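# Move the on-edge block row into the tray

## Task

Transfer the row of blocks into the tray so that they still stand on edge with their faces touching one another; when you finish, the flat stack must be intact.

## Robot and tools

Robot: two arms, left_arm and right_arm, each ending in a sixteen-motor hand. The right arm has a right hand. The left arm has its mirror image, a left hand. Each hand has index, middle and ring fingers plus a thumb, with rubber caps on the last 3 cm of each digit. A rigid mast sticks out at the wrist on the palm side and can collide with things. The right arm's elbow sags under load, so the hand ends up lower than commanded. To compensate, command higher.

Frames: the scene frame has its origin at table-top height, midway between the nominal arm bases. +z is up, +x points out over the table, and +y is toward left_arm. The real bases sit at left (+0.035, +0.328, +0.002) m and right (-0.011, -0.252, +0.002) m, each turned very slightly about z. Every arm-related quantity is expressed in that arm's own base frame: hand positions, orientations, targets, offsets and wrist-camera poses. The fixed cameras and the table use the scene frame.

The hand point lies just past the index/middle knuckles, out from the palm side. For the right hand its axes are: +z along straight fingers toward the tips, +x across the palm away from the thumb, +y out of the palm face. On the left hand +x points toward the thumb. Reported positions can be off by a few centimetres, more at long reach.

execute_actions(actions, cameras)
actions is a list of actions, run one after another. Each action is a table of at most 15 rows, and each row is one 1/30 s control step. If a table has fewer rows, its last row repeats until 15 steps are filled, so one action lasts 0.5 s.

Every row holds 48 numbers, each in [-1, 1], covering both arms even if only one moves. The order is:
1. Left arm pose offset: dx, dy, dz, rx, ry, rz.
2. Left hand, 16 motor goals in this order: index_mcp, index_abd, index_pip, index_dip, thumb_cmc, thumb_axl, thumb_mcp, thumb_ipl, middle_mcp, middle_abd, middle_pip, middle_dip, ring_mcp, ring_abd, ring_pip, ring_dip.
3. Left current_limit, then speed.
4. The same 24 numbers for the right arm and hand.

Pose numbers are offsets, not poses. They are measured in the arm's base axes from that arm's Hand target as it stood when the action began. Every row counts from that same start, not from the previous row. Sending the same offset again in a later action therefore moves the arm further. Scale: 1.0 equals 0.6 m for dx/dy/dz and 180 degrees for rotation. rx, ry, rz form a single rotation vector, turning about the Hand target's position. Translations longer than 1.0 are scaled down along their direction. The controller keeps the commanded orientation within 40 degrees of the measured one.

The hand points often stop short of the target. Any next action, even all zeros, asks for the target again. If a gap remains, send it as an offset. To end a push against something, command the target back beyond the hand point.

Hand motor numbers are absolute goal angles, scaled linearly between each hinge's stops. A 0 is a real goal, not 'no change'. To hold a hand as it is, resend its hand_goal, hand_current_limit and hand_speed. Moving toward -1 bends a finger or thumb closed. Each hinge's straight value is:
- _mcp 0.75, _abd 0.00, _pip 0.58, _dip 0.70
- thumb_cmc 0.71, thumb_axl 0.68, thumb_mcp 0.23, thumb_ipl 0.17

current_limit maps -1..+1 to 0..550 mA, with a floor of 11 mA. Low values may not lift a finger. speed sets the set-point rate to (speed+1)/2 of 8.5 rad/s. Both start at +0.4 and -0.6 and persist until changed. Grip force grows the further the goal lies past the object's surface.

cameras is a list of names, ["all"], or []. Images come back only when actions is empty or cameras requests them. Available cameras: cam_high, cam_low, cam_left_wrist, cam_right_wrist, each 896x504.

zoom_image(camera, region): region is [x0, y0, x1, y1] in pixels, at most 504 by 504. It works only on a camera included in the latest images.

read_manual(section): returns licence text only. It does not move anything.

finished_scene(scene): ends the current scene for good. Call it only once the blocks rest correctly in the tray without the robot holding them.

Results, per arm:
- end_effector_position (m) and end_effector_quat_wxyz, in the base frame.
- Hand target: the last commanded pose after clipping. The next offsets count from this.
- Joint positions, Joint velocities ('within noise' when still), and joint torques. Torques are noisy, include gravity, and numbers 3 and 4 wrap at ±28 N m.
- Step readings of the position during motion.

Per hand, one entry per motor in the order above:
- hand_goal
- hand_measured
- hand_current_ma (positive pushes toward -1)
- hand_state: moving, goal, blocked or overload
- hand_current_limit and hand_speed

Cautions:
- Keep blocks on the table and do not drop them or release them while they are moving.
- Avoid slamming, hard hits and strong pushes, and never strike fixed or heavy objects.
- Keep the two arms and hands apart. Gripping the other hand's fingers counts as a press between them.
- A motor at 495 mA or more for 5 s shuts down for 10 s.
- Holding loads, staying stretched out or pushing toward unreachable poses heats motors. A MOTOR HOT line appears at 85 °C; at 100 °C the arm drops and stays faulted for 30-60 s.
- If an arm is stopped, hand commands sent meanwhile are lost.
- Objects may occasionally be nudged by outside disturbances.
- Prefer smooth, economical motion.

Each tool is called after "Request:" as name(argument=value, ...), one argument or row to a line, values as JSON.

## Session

Request:
execute_actions(
  actions=[],
)

Scene clock: 0.00 s.
left_arm: end_effector_position=(+0.4089, +0.0592, +0.3650) hand_goal=(+0.754, +0.000, +0.576, +0.696, +0.714, +0.678, +0.226, +0.168, +0.754, +0.000, +0.576, +0.696, +0.754, +0.000, +0.576, +0.696) hand_measured=(+0.754, +0.000, +0.576, +0.696, +0.714, +0.678, +0.226, +0.168, +0.754, +0.000, +0.576, +0.696, +0.754, +0.000, +0.576, +0.696) hand_current_ma=(+0, +0, +0, +0, +0, +0, +0, +0, +0, +0, +0, +0, +0, +0, +0, +0) hand_state=(goal, goal, goal, goal, goal, goal, goal, goal, goal, goal, goal, goal, goal, goal, goal, goal) hand_current_limit=0.40 hand_speed=-0.60 end_effector_quat_wxyz=(+0.387, +0.722, +0.565, +0.099) | right_arm: end_effector_position=(+0.4517, +0.0546, +0.3783) hand_goal=(+0.754, +0.000, +0.576, +0.696, +0.714, +0.678, +0.226, +0.168, +0.754, +0.000, +0.576, +0.696, +0.754, +0.000, +0.576, +0.696) hand_measured=(+0.754, +0.000, +0.576, +0.696, +0.714, +0.678, +0.226, +0.168, +0.754, +0.000, +0.576, +0.696, +0.754, +0.000, +0.576, +0.696) hand_current_ma=(+0, +0, +0, +0, +0, +0, +0, +0, +0, +0, +0, +0, +0, +0, +0, +0) hand_state=(goal, goal, goal, goal, goal, goal, goal, goal, goal, goal, goal, goal, goal, goal, goal, goal) hand_current_limit=0.40 hand_speed=-0.60 end_effector_quat_wxyz=(+0.436, +0.708, +0.290, +0.474)
Joint positions: left_arm=[0.475 0.945 1.006 -1.204 0.724 0.554] | right_arm=[0.519 1.122 0.745 0.114 0.857 0.638]
Joint velocities: within noise
Joint torques (N m): no reading
Heat: left arm: hottest elbow 25 °C; right arm: hottest elbow 24 °C.
Hand target: left_arm +0.4117, +0.0608, +0.3762; +0.388, +0.723, +0.561, +0.109 | right_arm +0.4536, +0.0557, +0.3957; +0.435, +0.704, +0.278, +0.489
camera_calibration:
cam_left_wrist: T_world_to_cam=[[-0.695373, -0.679787, -0.233124, 0.381358], [-0.700078, 0.714041, 0.00608985, 0.192383], [0.16232, 0.167439, -0.972428, 0.402129], [0, 0, 0, 1]] pos_world=[0.334596, 0.0545406, 0.478774]
cam_right_wrist: T_world_to_cam=[[-0.259807, -0.939216, 0.224442, 0.120673], [-0.818179, 0.0906458, -0.567773, 0.539358], [0.512917, -0.331145, -0.791997, 0.214692], [0, 0, 0, 1]] pos_world=[0.362524, 0.135542, 0.449184]

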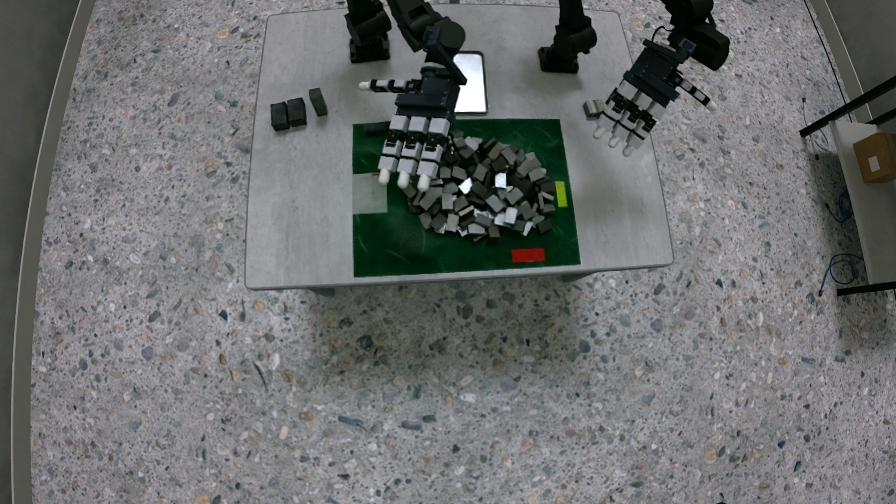

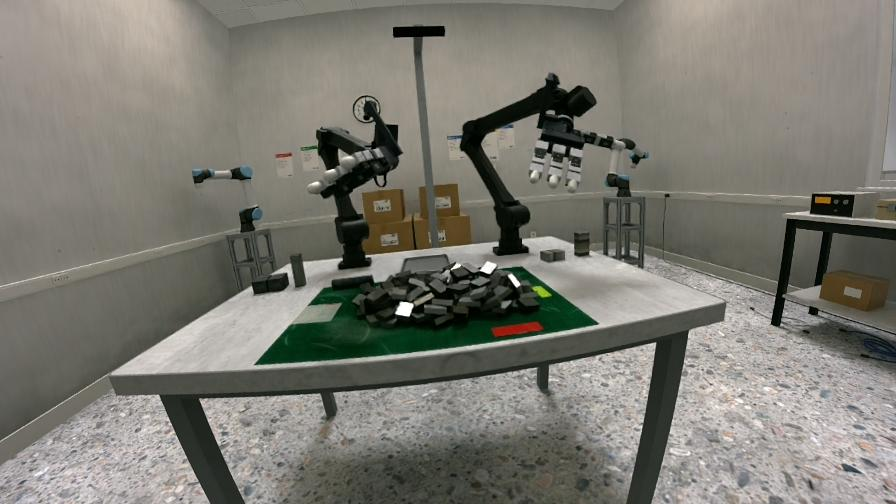

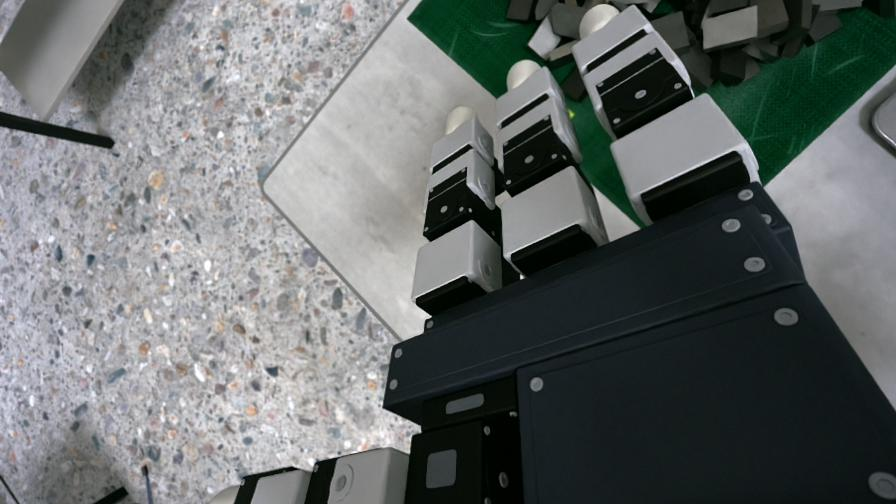

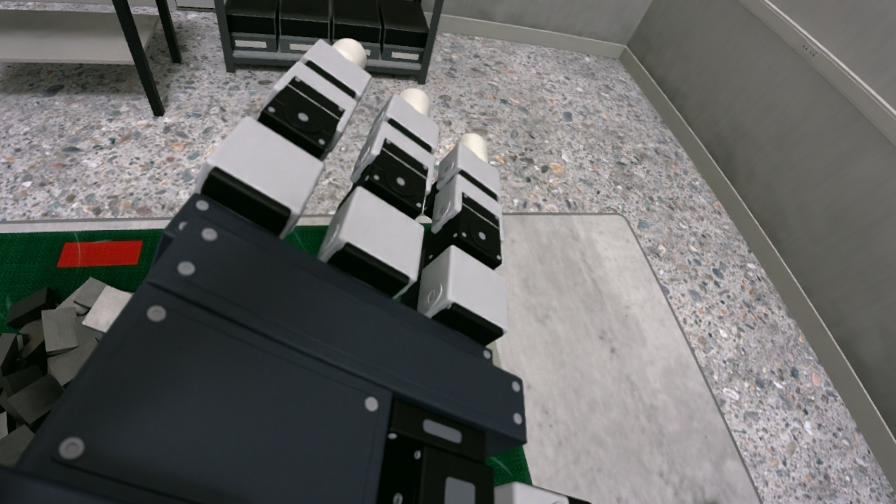

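Request:
zoom_image(
  camera="cam_high",
  region=[560, 70, 680, 150],
)

Request:
zoom_image(
  camera="cam_low",
  region=[520, 220, 600, 280],
)

Request:
zoom_image(
  camera="cam_high",
  region=[440, 40, 520, 120],
)

Scaled by 4.200.

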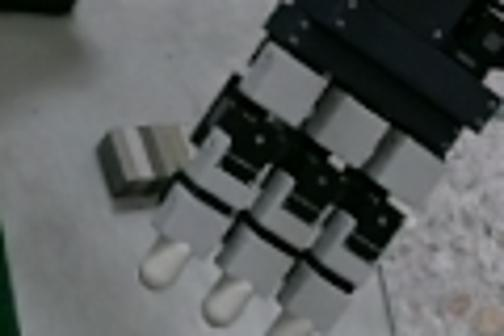

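Scaled by 6.300.

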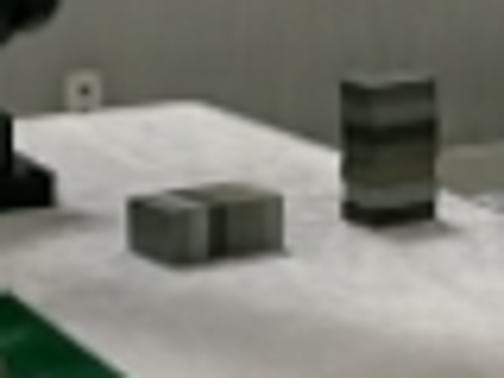

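Scaled by 6.300.

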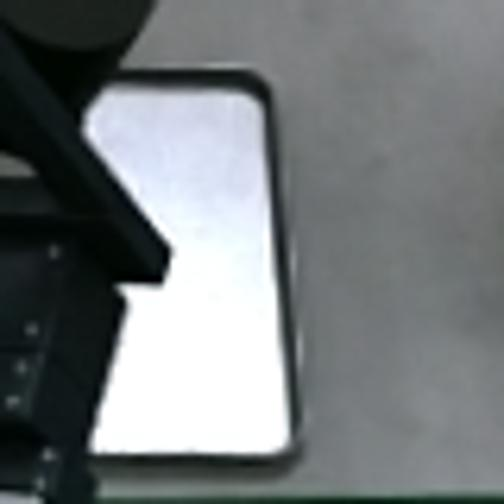

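Request:
execute_actions(
  actions=[
    [[-0.086,-0.018,-0.01,0.0785,0.106,0,0.754,0,0.576,0.696,-0.2,0.678,0.226,0.168,0.1,0,0.576,0.696,0.754,0,0.576,0.696,0.4,-0.6,-0.03,-0.13,0,0,0,-0.0685,0.754,0,0.576,0.696,0.714,0.678,0.226,0.168,0.754,0,0.576,0.696,0.754,0,0.576,0.696,0.4,-0.6]],
    [[-0.083,-0.033,-0.033,0.0785,0.106,0,0.754,0,0.576,0.696,-0.57,0.678,0.226,0.168,-0.48,0,0.576,0.696,0.754,0,0.576,0.696,0.4,-0.6,-0.03,-0.15,0,0,0,-0.0685,0.754,0,0.576,0.696,0.714,0.678,0.226,0.168,0.754,0,0.576,0.696,0.754,0,0.576,0.696,0.4,-0.6]],
    [[-0.05,-0.033,-0.04,0,0,-0.06,0.754,0,0.576,0.696,-0.57,0.678,0.226,0.168,-0.48,0,0.576,0.696,0.754,0,0.576,0.696,0.4,-0.6,-0.03,-0.15,0,0,0,-0.0685,0.754,0,0.576,0.696,0.714,0.678,0.226,0.168,0.754,0,0.576,0.696,0.754,0,0.576,0.696,0.4,-0.6]],
  ],
  cameras=["cam_high","cam_low","cam_left_wrist"],
)

Scene clock: 3.87 s.
left_arm: end_effector_position=(+0.2846, +0.0135, +0.3314) hand_goal=(+0.754, +0.000, +0.576, +0.696, -0.570, +0.678, +0.226, +0.168, -0.480, +0.000, +0.576, +0.696, +0.754, +0.000, +0.576, +0.696) hand_measured=(+0.756, +0.000, +0.576, +0.696, -0.568, +0.678, +0.224, +0.168, -0.458, +0.000, +0.576, +0.696, +0.754, +0.000, +0.576, +0.696) hand_current_ma=(+5, +0, +2, +0, +5, -3, -13, -1, +93, +0, +2, +0, +3, +0, +2, +0) hand_state=(goal, goal, goal, goal, goal, goal, goal, goal, blocked, goal, goal, goal, goal, goal, goal, goal) hand_current_limit=0.40 hand_speed=-0.60 end_effector_quat_wxyz=(+0.049, +0.835, +0.539, +0.094) | right_arm: end_effector_position=(+0.3933, -0.2006, +0.3760) hand_goal=(+0.754, +0.000, +0.576, +0.696, +0.714, +0.678, +0.226, +0.168, +0.754, +0.000, +0.576, +0.696, +0.754, +0.000, +0.576, +0.696) hand_measured=(+0.762, +0.000, +0.576, +0.696, +0.720, +0.678, +0.226, +0.168, +0.762, +0.000, +0.576, +0.696, +0.764, +0.000, +0.576, +0.696) hand_current_ma=(+14, +0, +0, +0, +9, -1, +0, +0, +12, +0, +0, +0, +15, +0, +0, +0) hand_state=(goal, goal, goal, goal, goal, goal, goal, goal, goal, goal, goal, goal, goal, goal, goal, goal) hand_current_limit=0.40 hand_speed=-0.60 end_effector_quat_wxyz=(+0.566, +0.764, +0.058, +0.304)
Joint positions: left_arm=[0.152 0.737 1.057 -1.679 0.012 0.575] | right_arm=[-0.048 1.113 0.738 0.078 0.932 0.658]
Joint torques (N m): left_arm=[0.5 -3.43 7.94 0.87 0.27 0.14] | right_arm=[-1.03 -6.3 11.07 2.3 0.33 0.09]
Heat: left arm: hottest elbow 26 °C; right arm: hottest elbow 25 °C.
Hand target: left_arm +0.2804, +0.0103, +0.3264; +0.000, +0.844, +0.536, +0.000 | right_arm +0.3996, -0.2024, +0.3959; +0.567, +0.755, +0.040, +0.326
Off the commanded pose: left_arm 0.007 m, 12 deg | right_arm 0.021 m, 3 deg.
joint sent to its limit (left arm) — joint 4 (wrist pitch), lower limit. The joint targets are off in orientation, not in position.
Step readings (end_effector_position of left_arm | right_arm):
0: (+0.4089, +0.0592, +0.3650) | (+0.4517, +0.0546, +0.3783)
1: (+0.4085, +0.0603, +0.3632) | (+0.4513, +0.0539, +0.3784)
2: (+0.4055, +0.0632, +0.3570) | (+0.4496, +0.0506, +0.3791)
4: (+0.3894, +0.0682, +0.3376) | (+0.4457, +0.0375, +0.3808)
8: (+0.3604, +0.0595, +0.3312) | (+0.4405, -0.0001, +0.3853)
15: (+0.3535, +0.0502, +0.3556) | (+0.4380, -0.0181, +0.3887)
16: (+0.3527, +0.0514, +0.3548) | (+0.4379, -0.0185, +0.3886)
17: (+0.3496, +0.0543, +0.3503) | (+0.4372, -0.0215, +0.3885)
19: (+0.3380, +0.0578, +0.3401) | (+0.4333, -0.0379, +0.3885)
23: (+0.3216, +0.0384, +0.3433) | (+0.4218, -0.0877, +0.3884)
30: (+0.3110, +0.0293, +0.3524) | (+0.4192, -0.1096, +0.3878)
31: (+0.3110, +0.0294, +0.3522) | (+0.4192, -0.1099, +0.3878)
32: (+0.3104, +0.0290, +0.3511) | (+0.4185, -0.1123, +0.3878)
34: (+0.3052, +0.0264, +0.3441) | (+0.4126, -0.1288, +0.3881)
38: (+0.2913, +0.0202, +0.3298) | (+0.3930, -0.1790, +0.3877)
45: (+0.2848, +0.0152, +0.3314) | (+0.3914, -0.2007, +0.3784)
camera_calibration:
cam_left_wrist: T_world_to_cam=[[-0.858572, -0.44512, -0.254404, 0.306324], [-0.492227, 0.576859, 0.651879, -0.133135], [-0.143409, 0.68491, -0.714376, 0.391771], [0, 0, 0, 1]] pos_world=[0.253652, -0.0551765, 0.44459]
Images, in order (width x height): cam_high 896x504, cam_low 896x504, cam_left_wrist 896x504.

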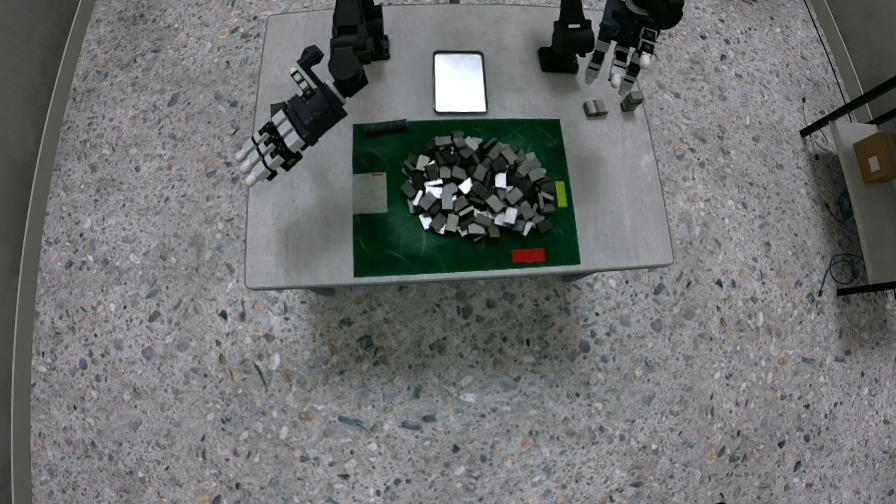

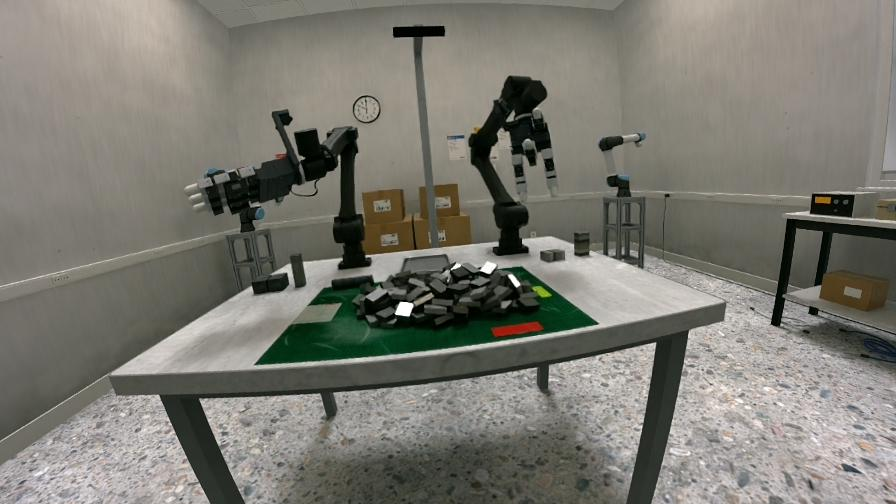

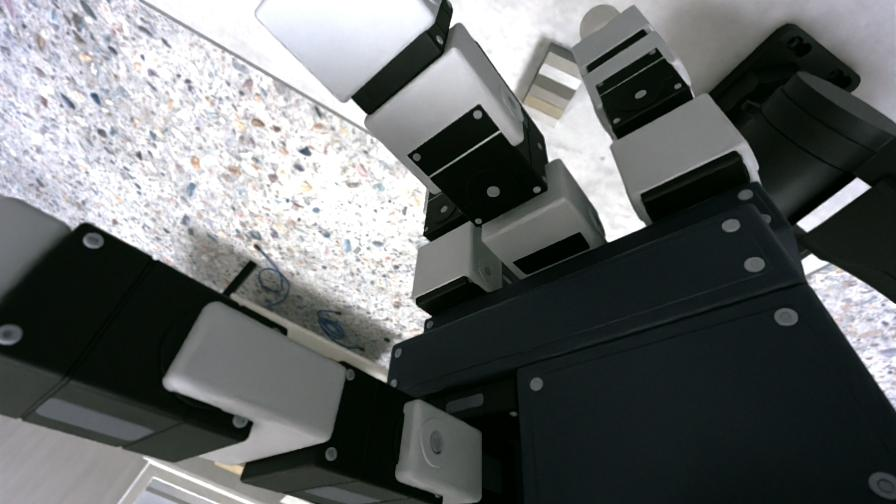

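Request:
zoom_image(
  camera="cam_high",
  region=[570, 80, 650, 130],
)

Request:
zoom_image(
  camera="cam_high",
  region=[420, 40, 500, 120],
)

Request:
zoom_image(
  camera="cam_left_wrist",
  region=[500, 20, 620, 140],
)

Scaled by 6.300.

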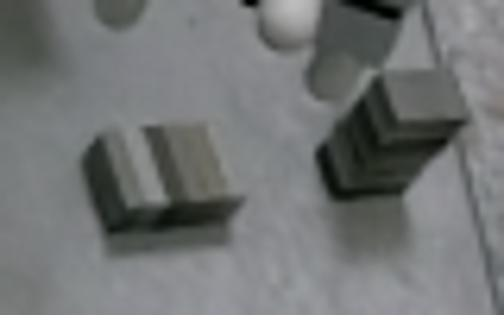

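Scaled by 6.300.

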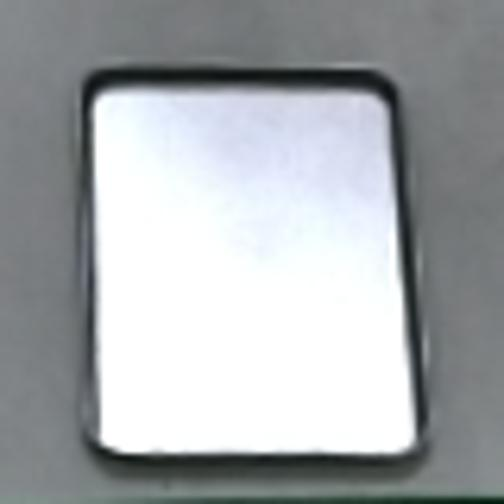

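Scaled by 4.200.

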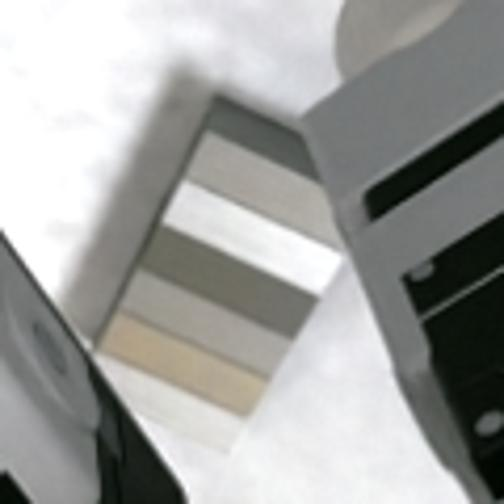

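Request:
execute_actions(
  actions=[
    [[-0.031,-0.009,-0.06,0,0,-0.105,0.754,0,0.576,0.696,-0.57,0.678,0.226,0.168,-0.48,0,0.576,0.696,0.754,0,0.576,0.696,0.3,-0.6,0,0,0,0,0,0,0.754,0,0.576,0.696,0.714,0.678,0.226,0.168,0.754,0,0.576,0.696,0.754,0,0.576,0.696,0.4,-0.6]],
    [[-0.045,-0.008,-0.067,0,0,-0.105,0.754,0,0.576,0.696,-0.57,0.678,0.226,0.168,-0.48,0,0.576,0.696,0.754,0,0.576,0.696,0.3,-0.6,0,0,0,0,0,0,0.754,0,0.576,0.696,0.714,0.678,0.226,0.168,0.754,0,0.576,0.696,0.754,0,0.576,0.696,0.4,-0.6]],
    [[-0.038,-0.007,-0.058,0,0,-0.105,0.754,0,0.576,0.696,-0.57,0.678,0.226,0.168,-0.48,0,0.576,0.696,0.754,0,0.576,0.696,0.3,-0.9,0,0,0,0,0,0,0.754,0,0.576,0.696,0.714,0.678,0.226,0.168,0.754,0,0.576,0.696,0.754,0,0.576,0.696,0.4,-0.6]],
  ],
  cameras=["cam_left_wrist"],
)

Request:
zoom_image(
  camera="cam_left_wrist",
  region=[440, 0, 640, 120],
)

Scene clock: 6.67 s.
left_arm: end_effector_position=(+0.2119, -0.0052, +0.2205) hand_goal=(+0.754, +0.000, +0.576, +0.696, -0.570, +0.678, +0.226, +0.168, -0.480, +0.000, +0.576, +0.696, +0.754, +0.000, +0.576, +0.696) hand_measured=(+0.754, +0.000, +0.576, +0.696, -0.568, +0.678, +0.222, +0.168, -0.460, +0.000, +0.576, +0.696, +0.754, +0.000, +0.576, +0.696) hand_current_ma=(+2, +0, +2, +0, +4, -3, -14, -1, +87, +0, +2, +0, -1, +0, +2, +0) hand_state=(goal, goal, goal, goal, goal, goal, goal, goal, goal, goal, goal, goal, goal, goal, goal, goal) hand_current_limit=0.30 hand_speed=-0.90 end_effector_quat_wxyz=(-0.003, +0.997, +0.074, +0.003) | right_arm: end_effector_position=(+0.3933, -0.2006, +0.3760) hand_goal=(+0.754, +0.000, +0.576, +0.696, +0.714, +0.678, +0.226, +0.168, +0.754, +0.000, +0.576, +0.696, +0.754, +0.000, +0.576, +0.696) hand_measured=(+0.762, +0.000, +0.576, +0.696, +0.720, +0.678, +0.226, +0.168, +0.762, +0.000, +0.576, +0.696, +0.764, +0.000, +0.576, +0.696) hand_current_ma=(+14, +0, +0, +0, +9, -1, +0, +0, +12, +0, +0, +0, +15, +0, +0, +0) hand_state=(goal, goal, goal, goal, goal, goal, goal, goal, goal, goal, goal, goal, goal, goal, goal, goal) hand_current_limit=0.40 hand_speed=-0.60 end_effector_quat_wxyz=(+0.566, +0.764, +0.058, +0.304)
Joint positions: left_arm=[0.402 0.806 0.852 -1.608 -0.004 1.824] | right_arm=[-0.048 1.113 0.738 0.078 0.932 0.658]
Joint torques (N m): left_arm=[1.32 -3.02 8.05 0.72 0.38 0.18] | right_arm=[-0.97 -6.48 11.06 2.3 0.33 0.08]
Heat: left arm: hottest elbow 26 °C; right arm: hottest elbow 26 °C.
Hand target: left_arm +0.2119, -0.0041, +0.2153; +0.000, +0.997, +0.071, -0.001 | right_arm +0.3996, -0.2024, +0.3959; +0.567, +0.755, +0.040, +0.326
Off the commanded pose: left_arm 0.005 m, 1 deg | right_arm 0.021 m, 3 deg.
Step readings (end_effector_position of left_arm | right_arm):
0: (+0.2846, +0.0135, +0.3314) | (+0.3933, -0.2006, +0.3760)
1: (+0.2844, +0.0131, +0.3308) | (+0.3933, -0.2006, +0.3760)
2: (+0.2834, +0.0119, +0.3288) | (+0.3933, -0.2006, +0.3760)
4: (+0.2788, +0.0106, +0.3188) | (+0.3933, -0.2006, +0.3760)
8: (+0.2695, +0.0127, +0.2985) | (+0.3933, -0.2006, +0.3760)
15: (+0.2644, +0.0084, +0.2951) | (+0.3933, -0.2006, +0.3760)
16: (+0.2638, +0.0076, +0.2944) | (+0.3933, -0.2006, +0.3760)
17: (+0.2625, +0.0073, +0.2927) | (+0.3933, -0.2006, +0.3760)
19: (+0.2566, +0.0071, +0.2837) | (+0.3933, -0.2006, +0.3760)
23: (+0.2455, +0.0077, +0.2632) | (+0.3933, -0.2006, +0.3760)
30: (+0.2401, +0.0034, +0.2546) | (+0.3933, -0.2006, +0.3760)
31: (+0.2391, +0.0026, +0.2539) | (+0.3933, -0.2006, +0.3760)
32: (+0.2372, +0.0022, +0.2523) | (+0.3933, -0.2006, +0.3760)
34: (+0.2314, +0.0019, +0.2434) | (+0.3933, -0.2006, +0.3760)
38: (+0.2193, -0.0005, +0.2248) | (+0.3933, -0.2006, +0.3760)
45: (+0.2146, -0.0036, +0.2202) | (+0.3933, -0.2006, +0.3760)
camera_calibration:
cam_left_wrist: T_world_to_cam=[[-0.86005, 0.506483, -0.0615497, 0.170094], [0.304256, 0.605972, 0.735, -0.272776], [0.409563, 0.61341, -0.675267, 0.18886], [0, 0, 0, 1]] pos_world=[0.151934, -0.0367041, 0.338491]
Images, in order (width x height): cam_left_wrist 896x504.

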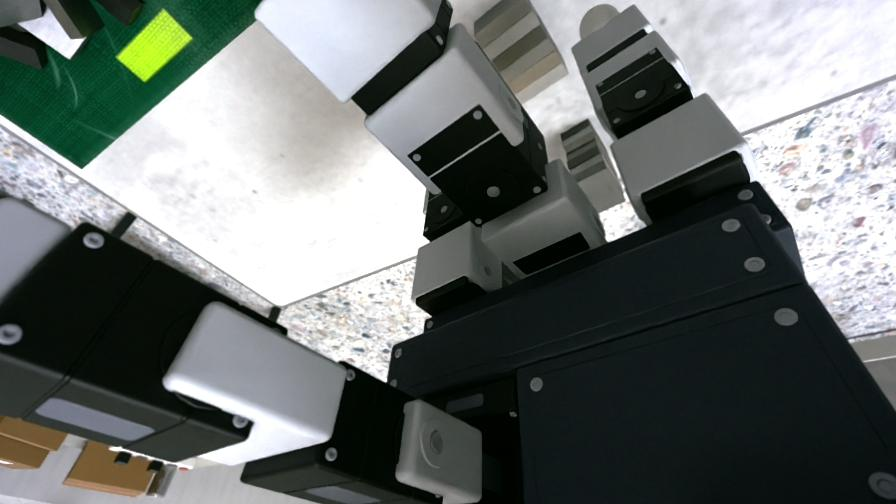

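Scaled by 2.520.

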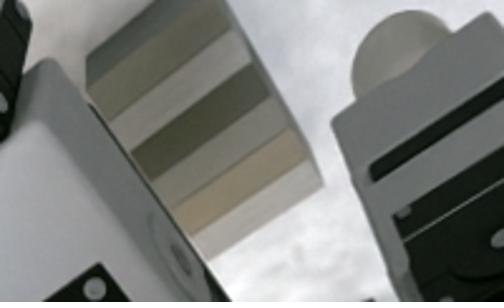

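Request:
zoom_image(
  camera="cam_left_wrist",
  region=[465, 0, 585, 120],
)

Scaled by 4.200.

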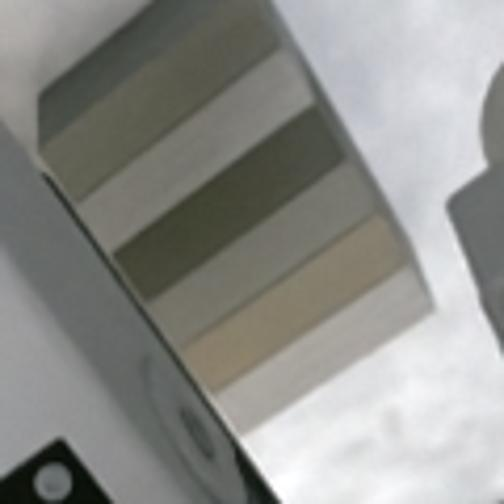

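Request:
zoom_image(
  camera="cam_left_wrist",
  region=[540, 100, 640, 220],
)

Scaled by 4.200.

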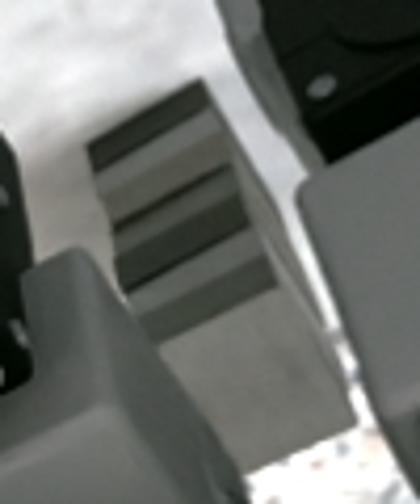

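Request:
execute_actions(
  actions=[
    [[0.0035,0.081,-0.08,0,0,0,0.754,-0.05,0.576,0.696,-0.57,0.678,0.226,0.168,-0.48,0,0.576,0.696,0.754,0.05,0.576,0.696,0.3,-0.9,0,0,0,0,0,0,0.754,0,0.576,0.696,0.714,0.678,0.226,0.168,0.754,0,0.576,0.696,0.754,0,0.576,0.696,0.4,-0.6]],
    [[0,0,0,0,0,0,0.754,-0.05,0.576,0.696,-0.57,0.678,0.226,0.168,-0.48,0,0.576,0.696,0.754,0.05,0.576,0.696,0.3,-0.9,0,0,0,0,0,0,0.754,0,0.576,0.696,0.714,0.678,0.226,0.168,0.754,0,0.576,0.696,0.754,0,0.576,0.696,0.4,-0.6]],
  ],
  cameras=["cam_left_wrist"],
)

Request:
zoom_image(
  camera="cam_left_wrist",
  region=[460, 0, 600, 120],
)

Scene clock: 10.20 s.
left_arm: end_effector_position=(+0.2145, +0.0430, +0.1709) hand_goal=(+0.754, -0.050, +0.576, +0.696, -0.570, +0.678, +0.226, +0.168, -0.480, +0.000, +0.576, +0.696, +0.754, +0.050, +0.576, +0.696) hand_measured=(+0.752, -0.046, +0.576, +0.696, -0.570, +0.678, +0.222, +0.168, -0.462, +0.000, +0.576, +0.696, +0.754, +0.046, +0.576, +0.696) hand_current_ma=(-5, +11, +2, +0, +3, -3, -15, -1, +81, +0, +2, +0, -4, -12, +2, +0) hand_state=(goal, goal, goal, goal, goal, goal, goal, goal, goal, goal, goal, goal, goal, goal, goal, goal) hand_current_limit=0.30 hand_speed=-0.90 end_effector_quat_wxyz=(-0.002, +0.997, +0.073, +0.001) | right_arm: end_effector_position=(+0.3933, -0.2006, +0.3760) hand_goal=(+0.754, +0.000, +0.576, +0.696, +0.714, +0.678, +0.226, +0.168, +0.754, +0.000, +0.576, +0.696, +0.754, +0.000, +0.576, +0.696) hand_measured=(+0.762, +0.000, +0.576, +0.696, +0.720, +0.678, +0.226, +0.168, +0.762, +0.000, +0.576, +0.696, +0.764, +0.000, +0.576, +0.696) hand_current_ma=(+14, +0, +0, +0, +9, -1, +0, +0, +12, +0, +0, +0, +15, +0, +0, +0) hand_state=(goal, goal, goal, goal, goal, goal, goal, goal, goal, goal, goal, goal, goal, goal, goal, goal) hand_current_limit=0.40 hand_speed=-0.60 end_effector_quat_wxyz=(+0.566, +0.764, +0.058, +0.304)
Joint positions: left_arm=[0.604 0.897 0.765 -1.435 -0.002 2.028] | right_arm=[-0.048 1.113 0.738 0.078 0.932 0.658]
Joint torques (N m): left_arm=[1.49 -4.25 8.29 0.64 0.37 0.19] | right_arm=[-1.08 -6.48 11.08 2.3 0.33 0.08]
Heat: left arm: hottest elbow 27 °C; right arm: hottest elbow 27 °C.
Hand target: left_arm +0.2141, +0.0446, +0.1674; +0.000, +0.997, +0.071, +0.000 | right_arm +0.3996, -0.2024, +0.3959; +0.567, +0.755, +0.040, +0.326
Off the commanded pose: left_arm 0.004 m, 0 deg | right_arm 0.021 m, 3 deg.
Step readings (end_effector_position of left_arm | right_arm):
0: (+0.2119, -0.0053, +0.2205) | (+0.3933, -0.2006, +0.3760)
1: (+0.2118, -0.0050, +0.2201) | (+0.3933, -0.2006, +0.3760)
2: (+0.2127, -0.0026, +0.2180) | (+0.3933, -0.2006, +0.3760)
4: (+0.2144, +0.0102, +0.2068) | (+0.3933, -0.2006, +0.3760)
8: (+0.2123, +0.0348, +0.1810) | (+0.3933, -0.2006, +0.3760)
15: (+0.2153, +0.0431, +0.1707) | (+0.3933, -0.2006, +0.3760)
16: (+0.2154, +0.0431, +0.1707) | (+0.3933, -0.2006, +0.3760)
17: (+0.2153, +0.0430, +0.1707) | (+0.3933, -0.2006, +0.3760)
19: (+0.2151, +0.0431, +0.1708) | (+0.3933, -0.2006, +0.3760)
23: (+0.2148, +0.0431, +0.1708) | (+0.3933, -0.2006, +0.3760)
30: (+0.2145, +0.0430, +0.1709) | (+0.3933, -0.2006, +0.3760)
camera_calibration:
cam_left_wrist: T_world_to_cam=[[-0.859349, 0.507945, -0.0592588, 0.144185], [0.308795, 0.607777, 0.73161, -0.266701], [0.407634, 0.610409, -0.679143, 0.125923], [0, 0, 0, 1]] pos_world=[0.154931, 0.0119915, 0.289185]
Images, in order (width x height): cam_left_wrist 896x504.

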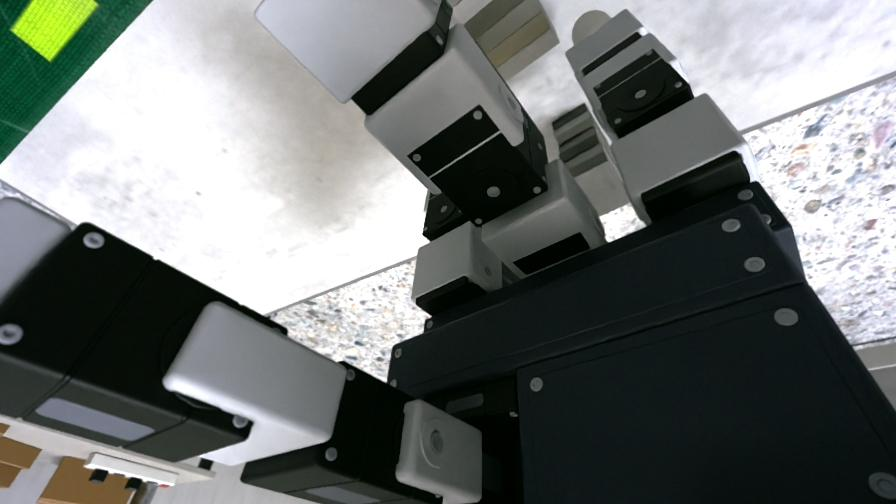

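Scaled by 3.600.

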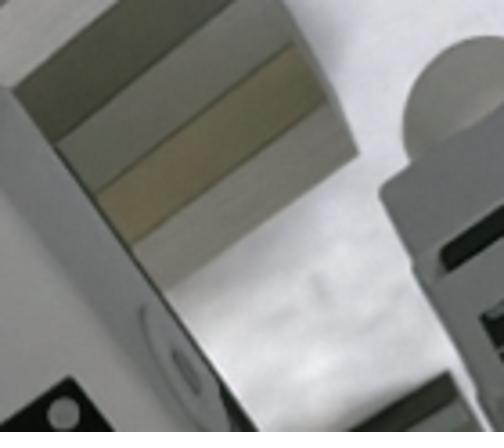

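Request:
execute_actions(
  actions=[
    [[-0.001,0.0063,-0.045,0,0,0,0.754,-0.05,0.576,0.696,-0.57,0.678,0.226,0.168,-0.48,0,0.576,0.696,0.754,0.05,0.576,0.696,0.3,-0.9,0,0,0,0,0,0,0.754,0,0.576,0.696,0.714,0.678,0.226,0.168,0.754,0,0.576,0.696,0.754,0,0.576,0.696,0.4,-0.6]],
    [[0,0,-0.0365,0,0,0,0.754,-0.05,0.576,0.696,-0.57,0.678,0.226,0.168,-0.48,0,0.576,0.696,0.754,0.05,0.576,0.696,0.3,-0.9,0,0,0,0,0,0,0.754,0,0.576,0.696,0.714,0.678,0.226,0.168,0.754,0,0.576,0.696,0.754,0,0.576,0.696,0.4,-0.6]],
  ],
  cameras=["cam_left_wrist"],
)

Request:
zoom_image(
  camera="cam_left_wrist",
  region=[460, 0, 600, 120],
)

Scene clock: 11.73 s.
left_arm: end_effector_position=(+0.2151, +0.0477, +0.1231) hand_goal=(+0.754, -0.050, +0.576, +0.696, -0.570, +0.678, +0.226, +0.168, -0.480, +0.000, +0.576, +0.696, +0.754, +0.050, +0.576, +0.696) hand_measured=(+0.752, -0.046, +0.576, +0.696, -0.570, +0.678, +0.222, +0.168, -0.462, +0.000, +0.576, +0.696, +0.754, +0.046, +0.576, +0.696) hand_current_ma=(-5, +10, +2, +0, +3, -3, -15, -1, +81, +0, +2, +0, -4, -11, +2, +0) hand_state=(goal, goal, goal, goal, goal, goal, goal, goal, goal, goal, goal, goal, goal, goal, goal, goal) hand_current_limit=0.30 hand_speed=-0.90 end_effector_quat_wxyz=(-0.003, +0.997, +0.073, +0.003) | right_arm: end_effector_position=(+0.3933, -0.2006, +0.3760) hand_goal=(+0.754, +0.000, +0.576, +0.696, +0.714, +0.678, +0.226, +0.168, +0.754, +0.000, +0.576, +0.696, +0.754, +0.000, +0.576, +0.696) hand_measured=(+0.762, +0.000, +0.576, +0.696, +0.720, +0.678, +0.226, +0.168, +0.762, +0.000, +0.576, +0.696, +0.764, +0.000, +0.576, +0.696) hand_current_ma=(+14, +0, +0, +0, +9, -1, +0, +0, +12, +0, +0, +0, +15, +0, +0, +0) hand_state=(goal, goal, goal, goal, goal, goal, goal, goal, goal, goal, goal, goal, goal, goal, goal, goal) hand_current_limit=0.40 hand_speed=-0.60 end_effector_quat_wxyz=(+0.566, +0.764, +0.058, +0.304)
Joint positions: left_arm=[0.62 0.937 0.659 -1.285 -0.002 2.044] | right_arm=[-0.048 1.113 0.738 0.078 0.932 0.658]
Joint torques (N m): left_arm=[1.2 -4.54 7.76 0.62 0.37 0.17] | right_arm=[-1.03 -6.42 11.06 2.29 0.33 0.09]
Heat: left arm: hottest elbow 27 °C; right arm: hottest elbow 27 °C.
Hand target: left_arm +0.2135, +0.0483, +0.1185; +0.000, +0.997, +0.071, +0.000 | right_arm +0.3996, -0.2024, +0.3959; +0.567, +0.755, +0.040, +0.326
Off the commanded pose: left_arm 0.005 m, 1 deg | right_arm 0.021 m, 3 deg.
Step readings (end_effector_position of left_arm | right_arm):
0: (+0.2144, +0.0430, +0.1709) | (+0.3933, -0.2006, +0.3760)
1: (+0.2145, +0.0430, +0.1707) | (+0.3933, -0.2006, +0.3760)
2: (+0.2151, +0.0436, +0.1697) | (+0.3933, -0.2006, +0.3760)
4: (+0.2161, +0.0455, +0.1638) | (+0.3933, -0.2006, +0.3760)
8: (+0.2136, +0.0458, +0.1499) | (+0.3933, -0.2006, +0.3760)
15: (+0.2145, +0.0472, +0.1449) | (+0.3933, -0.2006, +0.3760)
16: (+0.2146, +0.0473, +0.1447) | (+0.3933, -0.2006, +0.3760)
17: (+0.2152, +0.0477, +0.1438) | (+0.3933, -0.2006, +0.3760)
19: (+0.2162, +0.0484, +0.1388) | (+0.3933, -0.2006, +0.3760)
23: (+0.2138, +0.0467, +0.1271) | (+0.3933, -0.2006, +0.3760)
30: (+0.2148, +0.0474, +0.1231) | (+0.3933, -0.2006, +0.3760)
camera_calibration:
cam_left_wrist: T_world_to_cam=[[-0.858994, 0.508347, -0.0609349, 0.139658], [0.306831, 0.606408, 0.733569, -0.234561], [0.409859, 0.611434, -0.676878, 0.0895456], [0, 0, 0, 1]] pos_world=[0.155235, 0.0164935, 0.241188]
Images, in order (width x height): cam_left_wrist 896x504.

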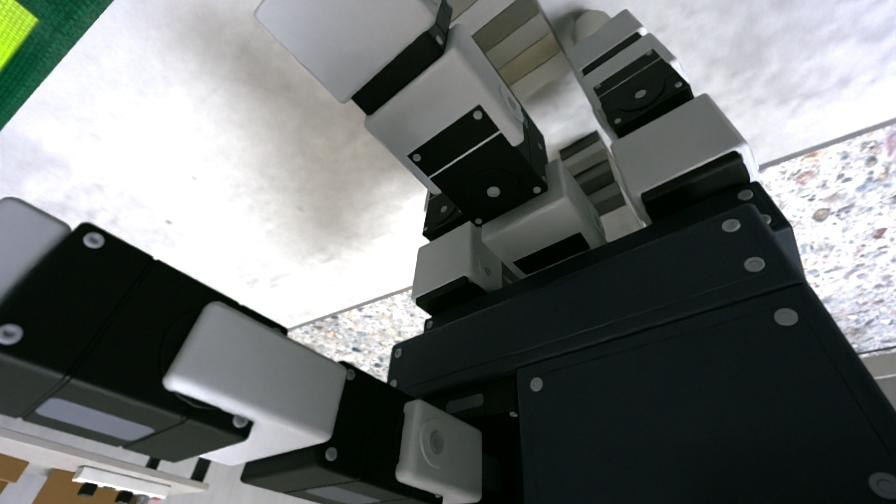

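Scaled by 3.600.

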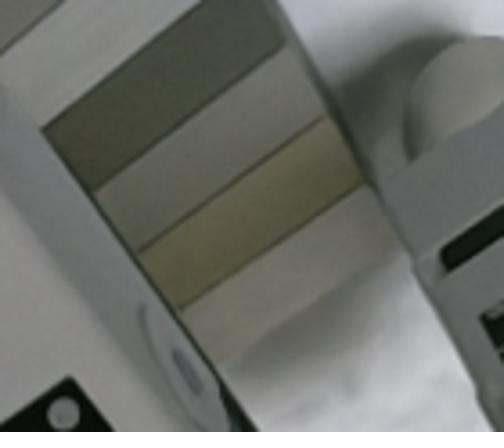

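Request:
execute_actions(
  actions=[
    [[0,0,0.002,0,0,0,0.754,-0.24,0.576,0.696,-0.57,0.678,0.226,0.168,-0.48,0,0.576,0.696,0.754,0.24,0.576,0.696,0.3,-0.93,0,0,0,0,0,0,0.754,0,0.576,0.696,0.714,0.678,0.226,0.168,0.754,0,0.576,0.696,0.754,0,0.576,0.696,0.4,-0.6]],
  ],
  cameras=["cam_left_wrist"],
)

Request:
zoom_image(
  camera="cam_left_wrist",
  region=[460, 0, 600, 120],
)

Scene clock: 12.60 s.
left_arm: end_effector_position=(+0.2151, +0.0477, +0.1231) hand_goal=(+0.754, -0.240, +0.576, +0.696, -0.570, +0.678, +0.226, +0.168, -0.480, +0.000, +0.576, +0.696, +0.754, +0.240, +0.576, +0.696) hand_measured=(+0.752, -0.166, +0.576, +0.696, -0.570, +0.678, +0.222, +0.168, -0.462, +0.000, +0.576, +0.696, +0.754, +0.142, +0.576, +0.696) hand_current_ma=(-5, +292, +2, +0, +3, -3, -15, -1, +81, +0, +2, +0, -4, -357, +2, +0) hand_state=(goal, moving, goal, goal, goal, goal, goal, goal, goal, goal, goal, goal, goal, moving, goal, goal) hand_current_limit=0.30 hand_speed=-0.93 end_effector_quat_wxyz=(-0.003, +0.997, +0.073, +0.003) | right_arm: end_effector_position=(+0.3933, -0.2006, +0.3760) hand_goal=(+0.754, +0.000, +0.576, +0.696, +0.714, +0.678, +0.226, +0.168, +0.754, +0.000, +0.576, +0.696, +0.754, +0.000, +0.576, +0.696) hand_measured=(+0.762, +0.000, +0.576, +0.696, +0.720, +0.678, +0.226, +0.168, +0.762, +0.000, +0.576, +0.696, +0.764, +0.000, +0.576, +0.696) hand_current_ma=(+14, +0, +0, +0, +9, -1, +0, +0, +12, +0, +0, +0, +15, +0, +0, +0) hand_state=(goal, goal, goal, goal, goal, goal, goal, goal, goal, goal, goal, goal, goal, goal, goal, goal) hand_current_limit=0.40 hand_speed=-0.60 end_effector_quat_wxyz=(+0.566, +0.764, +0.058, +0.304)
Joint positions: left_arm=[0.62 0.937 0.659 -1.285 -0.002 2.044] | right_arm=[-0.048 1.113 0.738 0.078 0.932 0.658]
Joint torques (N m): left_arm=[1.38 -4.31 7.97 0.46 0.36 0.16] | right_arm=[-1.08 -6.42 11.07 2.3 0.34 0.09]
Heat: left arm: hottest elbow 27 °C; right arm: hottest elbow 27 °C.
Hand target: left_arm +0.2135, +0.0483, +0.1197; +0.000, +0.997, +0.071, +0.000 | right_arm +0.3996, -0.2024, +0.3959; +0.567, +0.755, +0.040, +0.326
Off the commanded pose: left_arm 0.004 m, 1 deg | right_arm 0.021 m, 3 deg.
Step readings (end_effector_position of left_arm | right_arm):
0: (+0.2151, +0.0477, +0.1231) | (+0.3933, -0.2006, +0.3760)
1: (+0.2151, +0.0477, +0.1231) | (+0.3933, -0.2006, +0.3760)
2: (+0.2151, +0.0477, +0.1231) | (+0.3933, -0.2006, +0.3760)
4: (+0.2151, +0.0477, +0.1231) | (+0.3933, -0.2006, +0.3760)
8: (+0.2151, +0.0477, +0.1231) | (+0.3933, -0.2006, +0.3760)
15: (+0.2151, +0.0477, +0.1231) | (+0.3933, -0.2006, +0.3760)
camera_calibration:
cam_left_wrist: T_world_to_cam=[[-0.859174, 0.508045, -0.060916, 0.139635], [0.306614, 0.606487, 0.733595, -0.234595], [0.409644, 0.611608, -0.676851, 0.0895087], [0, 0, 0, 1]] pos_world=[0.155234, 0.0165936, 0.241188]
Images, in order (width x height): cam_left_wrist 896x504.

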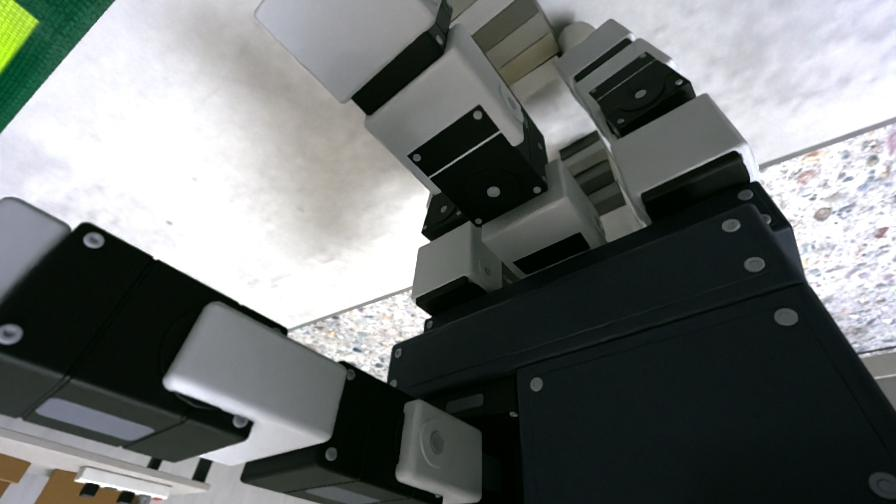

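Scaled by 3.600.

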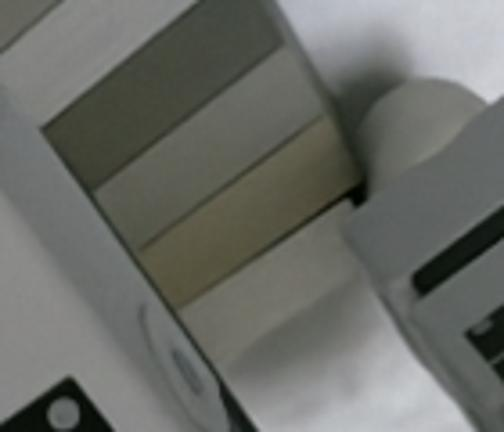

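Request:
execute_actions(
  actions=[
    [[0.0235,0.0168,0.0396,0.0102,-0.0143,0,0.754,-0.24,0.576,0.696,-0.57,0.678,0.226,0.168,-0.48,0,0.576,0.696,0.754,0.24,0.576,0.696,0.3,-0.93,0,0,0,0,0,0,0.754,0,0.576,0.696,0.714,0.678,0.226,0.168,0.754,0,0.576,0.696,0.754,0,0.576,0.696,0.4,-0.6]],
    [[0.003,0.002,0.035,0,0,0,0.754,-0.24,0.576,0.696,-0.57,0.678,0.226,0.168,-0.48,0,0.576,0.696,0.754,0.24,0.576,0.696,0.3,-0.93,0,0,0,0,0,0,0.754,0,0.576,0.696,0.714,0.678,0.226,0.168,0.754,0,0.576,0.696,0.754,0,0.576,0.696,0.4,-0.6]],
  ],
  cameras=["cam_left_wrist"],
)

Request:
zoom_image(
  camera="cam_left_wrist",
  region=[460, 0, 600, 120],
)

Scene clock: 14.47 s.
left_arm: end_effector_position=(+0.2182, +0.0500, +0.1431) hand_goal=(+0.754, -0.240, +0.576, +0.696, -0.570, +0.678, +0.226, +0.168, -0.480, +0.000, +0.576, +0.696, +0.754, +0.240, +0.576, +0.696) hand_measured=(+0.754, -0.166, +0.576, +0.696, -0.570, +0.678, +0.222, +0.168, -0.462, +0.000, +0.576, +0.696, +0.754, +0.142, +0.576, +0.696) hand_current_ma=(+3, +291, +3, +0, +3, -3, -15, -1, +81, +0, +2, +0, -3, -357, +2, +0) hand_state=(goal, blocked, goal, goal, goal, goal, goal, goal, goal, goal, goal, goal, goal, blocked, goal, goal) hand_current_limit=0.30 hand_speed=-0.93 end_effector_quat_wxyz=(-0.002, +0.997, +0.073, +0.001) | right_arm: end_effector_position=(+0.3933, -0.2006, +0.3760) hand_goal=(+0.754, +0.000, +0.576, +0.696, +0.714, +0.678, +0.226, +0.168, +0.754, +0.000, +0.576, +0.696, +0.754, +0.000, +0.576, +0.696) hand_measured=(+0.762, +0.000, +0.576, +0.696, +0.720, +0.678, +0.226, +0.168, +0.762, +0.000, +0.576, +0.696, +0.764, +0.000, +0.576, +0.696) hand_current_ma=(+14, +0, +0, +0, +9, -1, +0, +0, +12, +0, +0, +0, +15, +0, +0, +0) hand_state=(goal, goal, goal, goal, goal, goal, goal, goal, goal, goal, goal, goal, goal, goal, goal, goal) hand_current_limit=0.40 hand_speed=-0.60 end_effector_quat_wxyz=(+0.566, +0.764, +0.058, +0.304)
Joint positions: left_arm=[0.62 0.936 0.712 -1.344 -0.002 2.044] | right_arm=[-0.048 1.113 0.738 0.078 0.932 0.658]
Joint torques (N m): left_arm=[1.44 -5.95 12.59 -0.2 0.35 0.16] | right_arm=[-1.03 -6.36 11.07 2.32 0.33 0.08]
Heat: left arm: hottest elbow 27 °C; right arm: hottest elbow 28 °C.
Hand target: left_arm +0.2294, +0.0596, +0.1645; -0.014, +0.997, +0.071, +0.023 | right_arm +0.3996, -0.2024, +0.3959; +0.567, +0.755, +0.040, +0.326
Off the commanded pose: left_arm 0.026 m, 3 deg | right_arm 0.021 m, 3 deg.
Step readings (end_effector_position of left_arm | right_arm):
0: (+0.2151, +0.0477, +0.1231) | (+0.3933, -0.2006, +0.3760)
1: (+0.2151, +0.0477, +0.1231) | (+0.3933, -0.2006, +0.3760)
2: (+0.2151, +0.0477, +0.1231) | (+0.3933, -0.2006, +0.3760)
4: (+0.2151, +0.0477, +0.1231) | (+0.3933, -0.2006, +0.3760)
8: (+0.2151, +0.0477, +0.1231) | (+0.3933, -0.2006, +0.3760)
15: (+0.2151, +0.0477, +0.1231) | (+0.3933, -0.2006, +0.3760)
16: (+0.2150, +0.0477, +0.1232) | (+0.3933, -0.2006, +0.3760)
17: (+0.2147, +0.0474, +0.1240) | (+0.3933, -0.2006, +0.3760)
19: (+0.2144, +0.0472, +0.1282) | (+0.3933, -0.2006, +0.3760)
23: (+0.2174, +0.0494, +0.1382) | (+0.3933, -0.2006, +0.3760)
30: (+0.2186, +0.0502, +0.1431) | (+0.3933, -0.2006, +0.3760)
camera_calibration:
cam_left_wrist: T_world_to_cam=[[-0.859357, 0.50792, -0.0593493, 0.142229], [0.30893, 0.608128, 0.731261, -0.251859], [0.407514, 0.610079, -0.679511, 0.101349], [0, 0, 0, 1]] pos_world=[0.158731, 0.0190909, 0.261484]
Images, in order (width x height): cam_left_wrist 896x504.

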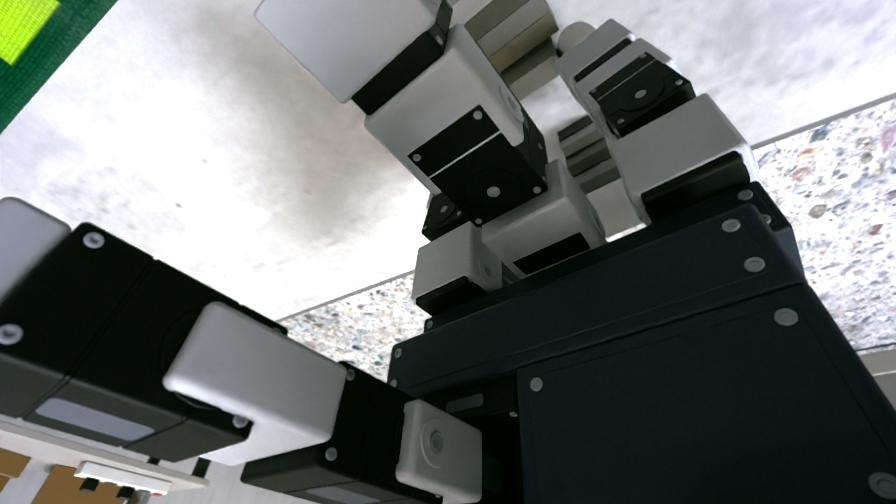

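Scaled by 3.600.

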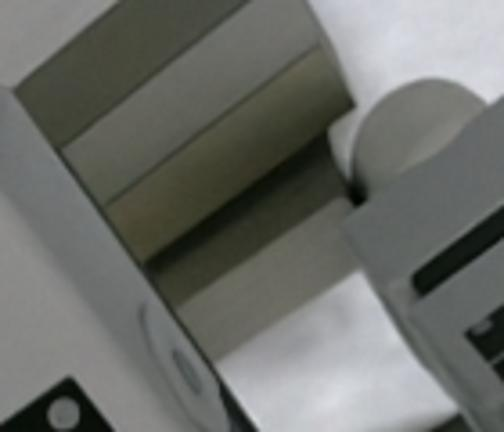

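Request:
execute_actions(
  actions=[
    [[0.004,-0.01,0.06,0,0,0,0.754,-0.24,0.576,0.696,-0.57,0.678,0.226,0.168,-0.48,0,0.576,0.696,0.754,0.24,0.576,0.696,0.3,-0.93,0,0,0,0,0,0,0.754,0,0.576,0.696,0.714,0.678,0.226,0.168,0.754,0,0.576,0.696,0.754,0,0.576,0.696,0.4,-0.6]],
    [[0.002,-0.117,0.007,-0.0025,0.0035,-0.009,0.754,-0.24,0.576,0.696,-0.57,0.678,0.226,0.168,-0.48,0,0.576,0.696,0.754,0.24,0.576,0.696,0.3,-0.93,0,0,0,0,0,0,0.754,0,0.576,0.696,0.714,0.678,0.226,0.168,0.754,0,0.576,0.696,0.754,0,0.576,0.696,0.4,-0.6]],
    [[-0.018,-0.133,0,-0.0025,0.0035,-0.009,0.754,-0.24,0.576,0.696,-0.57,0.678,0.226,0.168,-0.48,0,0.576,0.696,0.754,0.24,0.576,0.696,0.3,-0.93,0,0,0,0,0,0,0.754,0,0.576,0.696,0.714,0.678,0.226,0.168,0.754,0,0.576,0.696,0.754,0,0.576,0.696,0.4,-0.6]],
    [[-0.037,-0.133,0,-0.0025,0.0035,-0.009,0.754,-0.24,0.576,0.696,-0.57,0.678,0.226,0.168,-0.48,0,0.576,0.696,0.754,0.24,0.576,0.696,0.3,-0.93,0,0,0,0,0,0,0.754,0,0.576,0.696,0.714,0.678,0.226,0.168,0.754,0,0.576,0.696,0.754,0,0.576,0.696,0.4,-0.6]],
  ],
  cameras=["cam_left_wrist"],
)

Request:
zoom_image(
  camera="cam_left_wrist",
  region=[440, 0, 640, 120],
)

Scene clock: 17.63 s.
left_arm: end_effector_position=(+0.1964, -0.1732, +0.1999) hand_goal=(+0.754, -0.240, +0.576, +0.696, -0.570, +0.678, +0.226, +0.168, -0.480, +0.000, +0.576, +0.696, +0.754, +0.240, +0.576, +0.696) hand_measured=(+0.752, -0.166, +0.576, +0.696, -0.570, +0.678, +0.222, +0.168, -0.462, +0.000, +0.576, +0.696, +0.752, +0.142, +0.576, +0.696) hand_current_ma=(-8, +290, +3, +0, +2, -3, -16, -1, +81, +0, +3, +0, -7, -357, +1, +0) hand_state=(goal, blocked, goal, goal, goal, goal, goal, goal, goal, goal, goal, goal, goal, blocked, goal, goal) hand_current_limit=0.30 hand_speed=-0.93 end_effector_quat_wxyz=(-0.001, +1.000, +0.024, +0.002) | right_arm: end_effector_position=(+0.3933, -0.2006, +0.3760) hand_goal=(+0.754, +0.000, +0.576, +0.696, +0.714, +0.678, +0.226, +0.168, +0.754, +0.000, +0.576, +0.696, +0.754, +0.000, +0.576, +0.696) hand_measured=(+0.762, +0.000, +0.576, +0.696, +0.720, +0.678, +0.226, +0.168, +0.762, +0.000, +0.576, +0.696, +0.764, +0.000, +0.576, +0.696) hand_current_ma=(+14, +0, +0, +0, +9, -1, +0, +0, +12, +0, +0, +0, +15, +0, +0, +0) hand_state=(goal, goal, goal, goal, goal, goal, goal, goal, goal, goal, goal, goal, goal, goal, goal, goal) hand_current_limit=0.40 hand_speed=-0.60 end_effector_quat_wxyz=(+0.566, +0.764, +0.058, +0.304)
Joint positions: left_arm=[-0.486 0.807 0.798 -1.558 -0.004 1.038] | right_arm=[-0.048 1.113 0.738 0.078 0.932 0.658]
Joint torques (N m): left_arm=[-0.21 -3.37 10.1 0.43 0.13 -0.1] | right_arm=[-1.14 -6.42 11.07 2.3 0.34 0.08]
Heat: left arm: hottest elbow 28 °C; right arm: hottest elbow 29 °C.
Hand target: left_arm +0.1999, -0.1763, +0.2047; -0.002, +1.000, +0.029, +0.007 | right_arm +0.3996, -0.2024, +0.3959; +0.567, +0.755, +0.040, +0.326
Off the commanded pose: left_arm 0.007 m, 1 deg | right_arm 0.021 m, 3 deg.
Step readings (end_effector_position of left_arm | right_arm):
0: (+0.2182, +0.0500, +0.1431) | (+0.3933, -0.2006, +0.3760)
1: (+0.2181, +0.0499, +0.1433) | (+0.3933, -0.2006, +0.3760)
2: (+0.2171, +0.0492, +0.1447) | (+0.3933, -0.2006, +0.3760)
4: (+0.2155, +0.0477, +0.1511) | (+0.3933, -0.2006, +0.3760)
8: (+0.2183, +0.0474, +0.1698) | (+0.3933, -0.2006, +0.3760)
15: (+0.2204, +0.0481, +0.1803) | (+0.3933, -0.2006, +0.3760)
16: (+0.2202, +0.0475, +0.1803) | (+0.3933, -0.2006, +0.3760)
17: (+0.2202, +0.0446, +0.1808) | (+0.3933, -0.2006, +0.3760)
19: (+0.2213, +0.0300, +0.1842) | (+0.3933, -0.2006, +0.3760)
23: (+0.2211, -0.0057, +0.1951) | (+0.3933, -0.2006, +0.3760)
30: (+0.2239, -0.0171, +0.1961) | (+0.3933, -0.2006, +0.3760)
31: (+0.2245, -0.0176, +0.1961) | (+0.3933, -0.2006, +0.3760)
32: (+0.2248, -0.0209, +0.1961) | (+0.3933, -0.2006, +0.3760)
34: (+0.2235, -0.0383, +0.1985) | (+0.3933, -0.2006, +0.3760)
38: (+0.2149, -0.0792, +0.2061) | (+0.3933, -0.2006, +0.3760)
45: (+0.2168, -0.0949, +0.2051) | (+0.3933, -0.2006, +0.3760)
46: (+0.2174, -0.0957, +0.2048) | (+0.3933, -0.2006, +0.3760)
47: (+0.2173, -0.0995, +0.2049) | (+0.3933, -0.2006, +0.3760)
49: (+0.2115, -0.1181, +0.2060) | (+0.3933, -0.2006, +0.3760)
53: (+0.1924, -0.1593, +0.2076) | (+0.3933, -0.2006, +0.3760)
60: (+0.1911, -0.1730, +0.2022) | (+0.3933, -0.2006, +0.3760)
camera_calibration:
cam_left_wrist: T_world_to_cam=[[-0.804472, 0.590716, -0.0622807, 0.244382], [0.365757, 0.57525, 0.731648, -0.167885], [0.468023, 0.565811, -0.678831, 0.265206], [0, 0, 0, 1]] pos_world=[0.133881, -0.197841, 0.318083]
Images, in order (width x height): cam_left_wrist 896x504.

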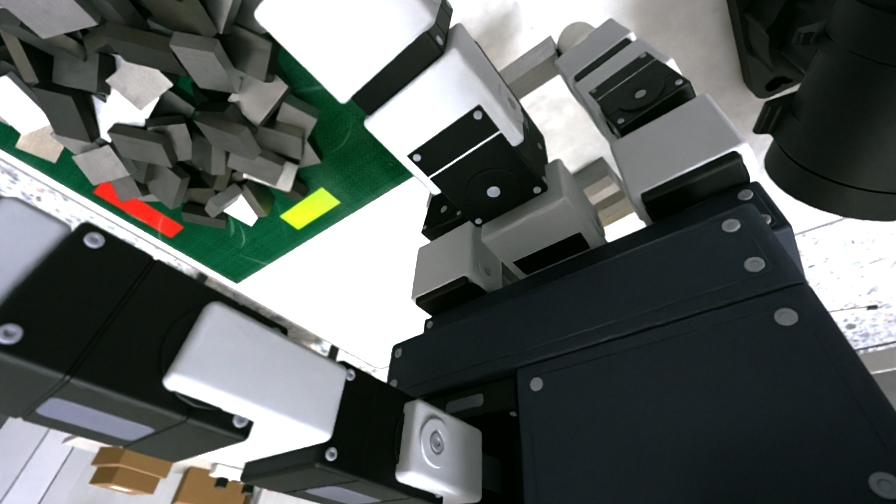

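Scaled by 2.520.

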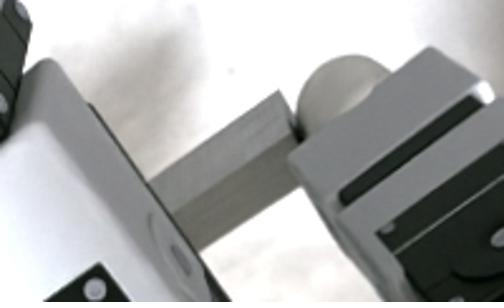

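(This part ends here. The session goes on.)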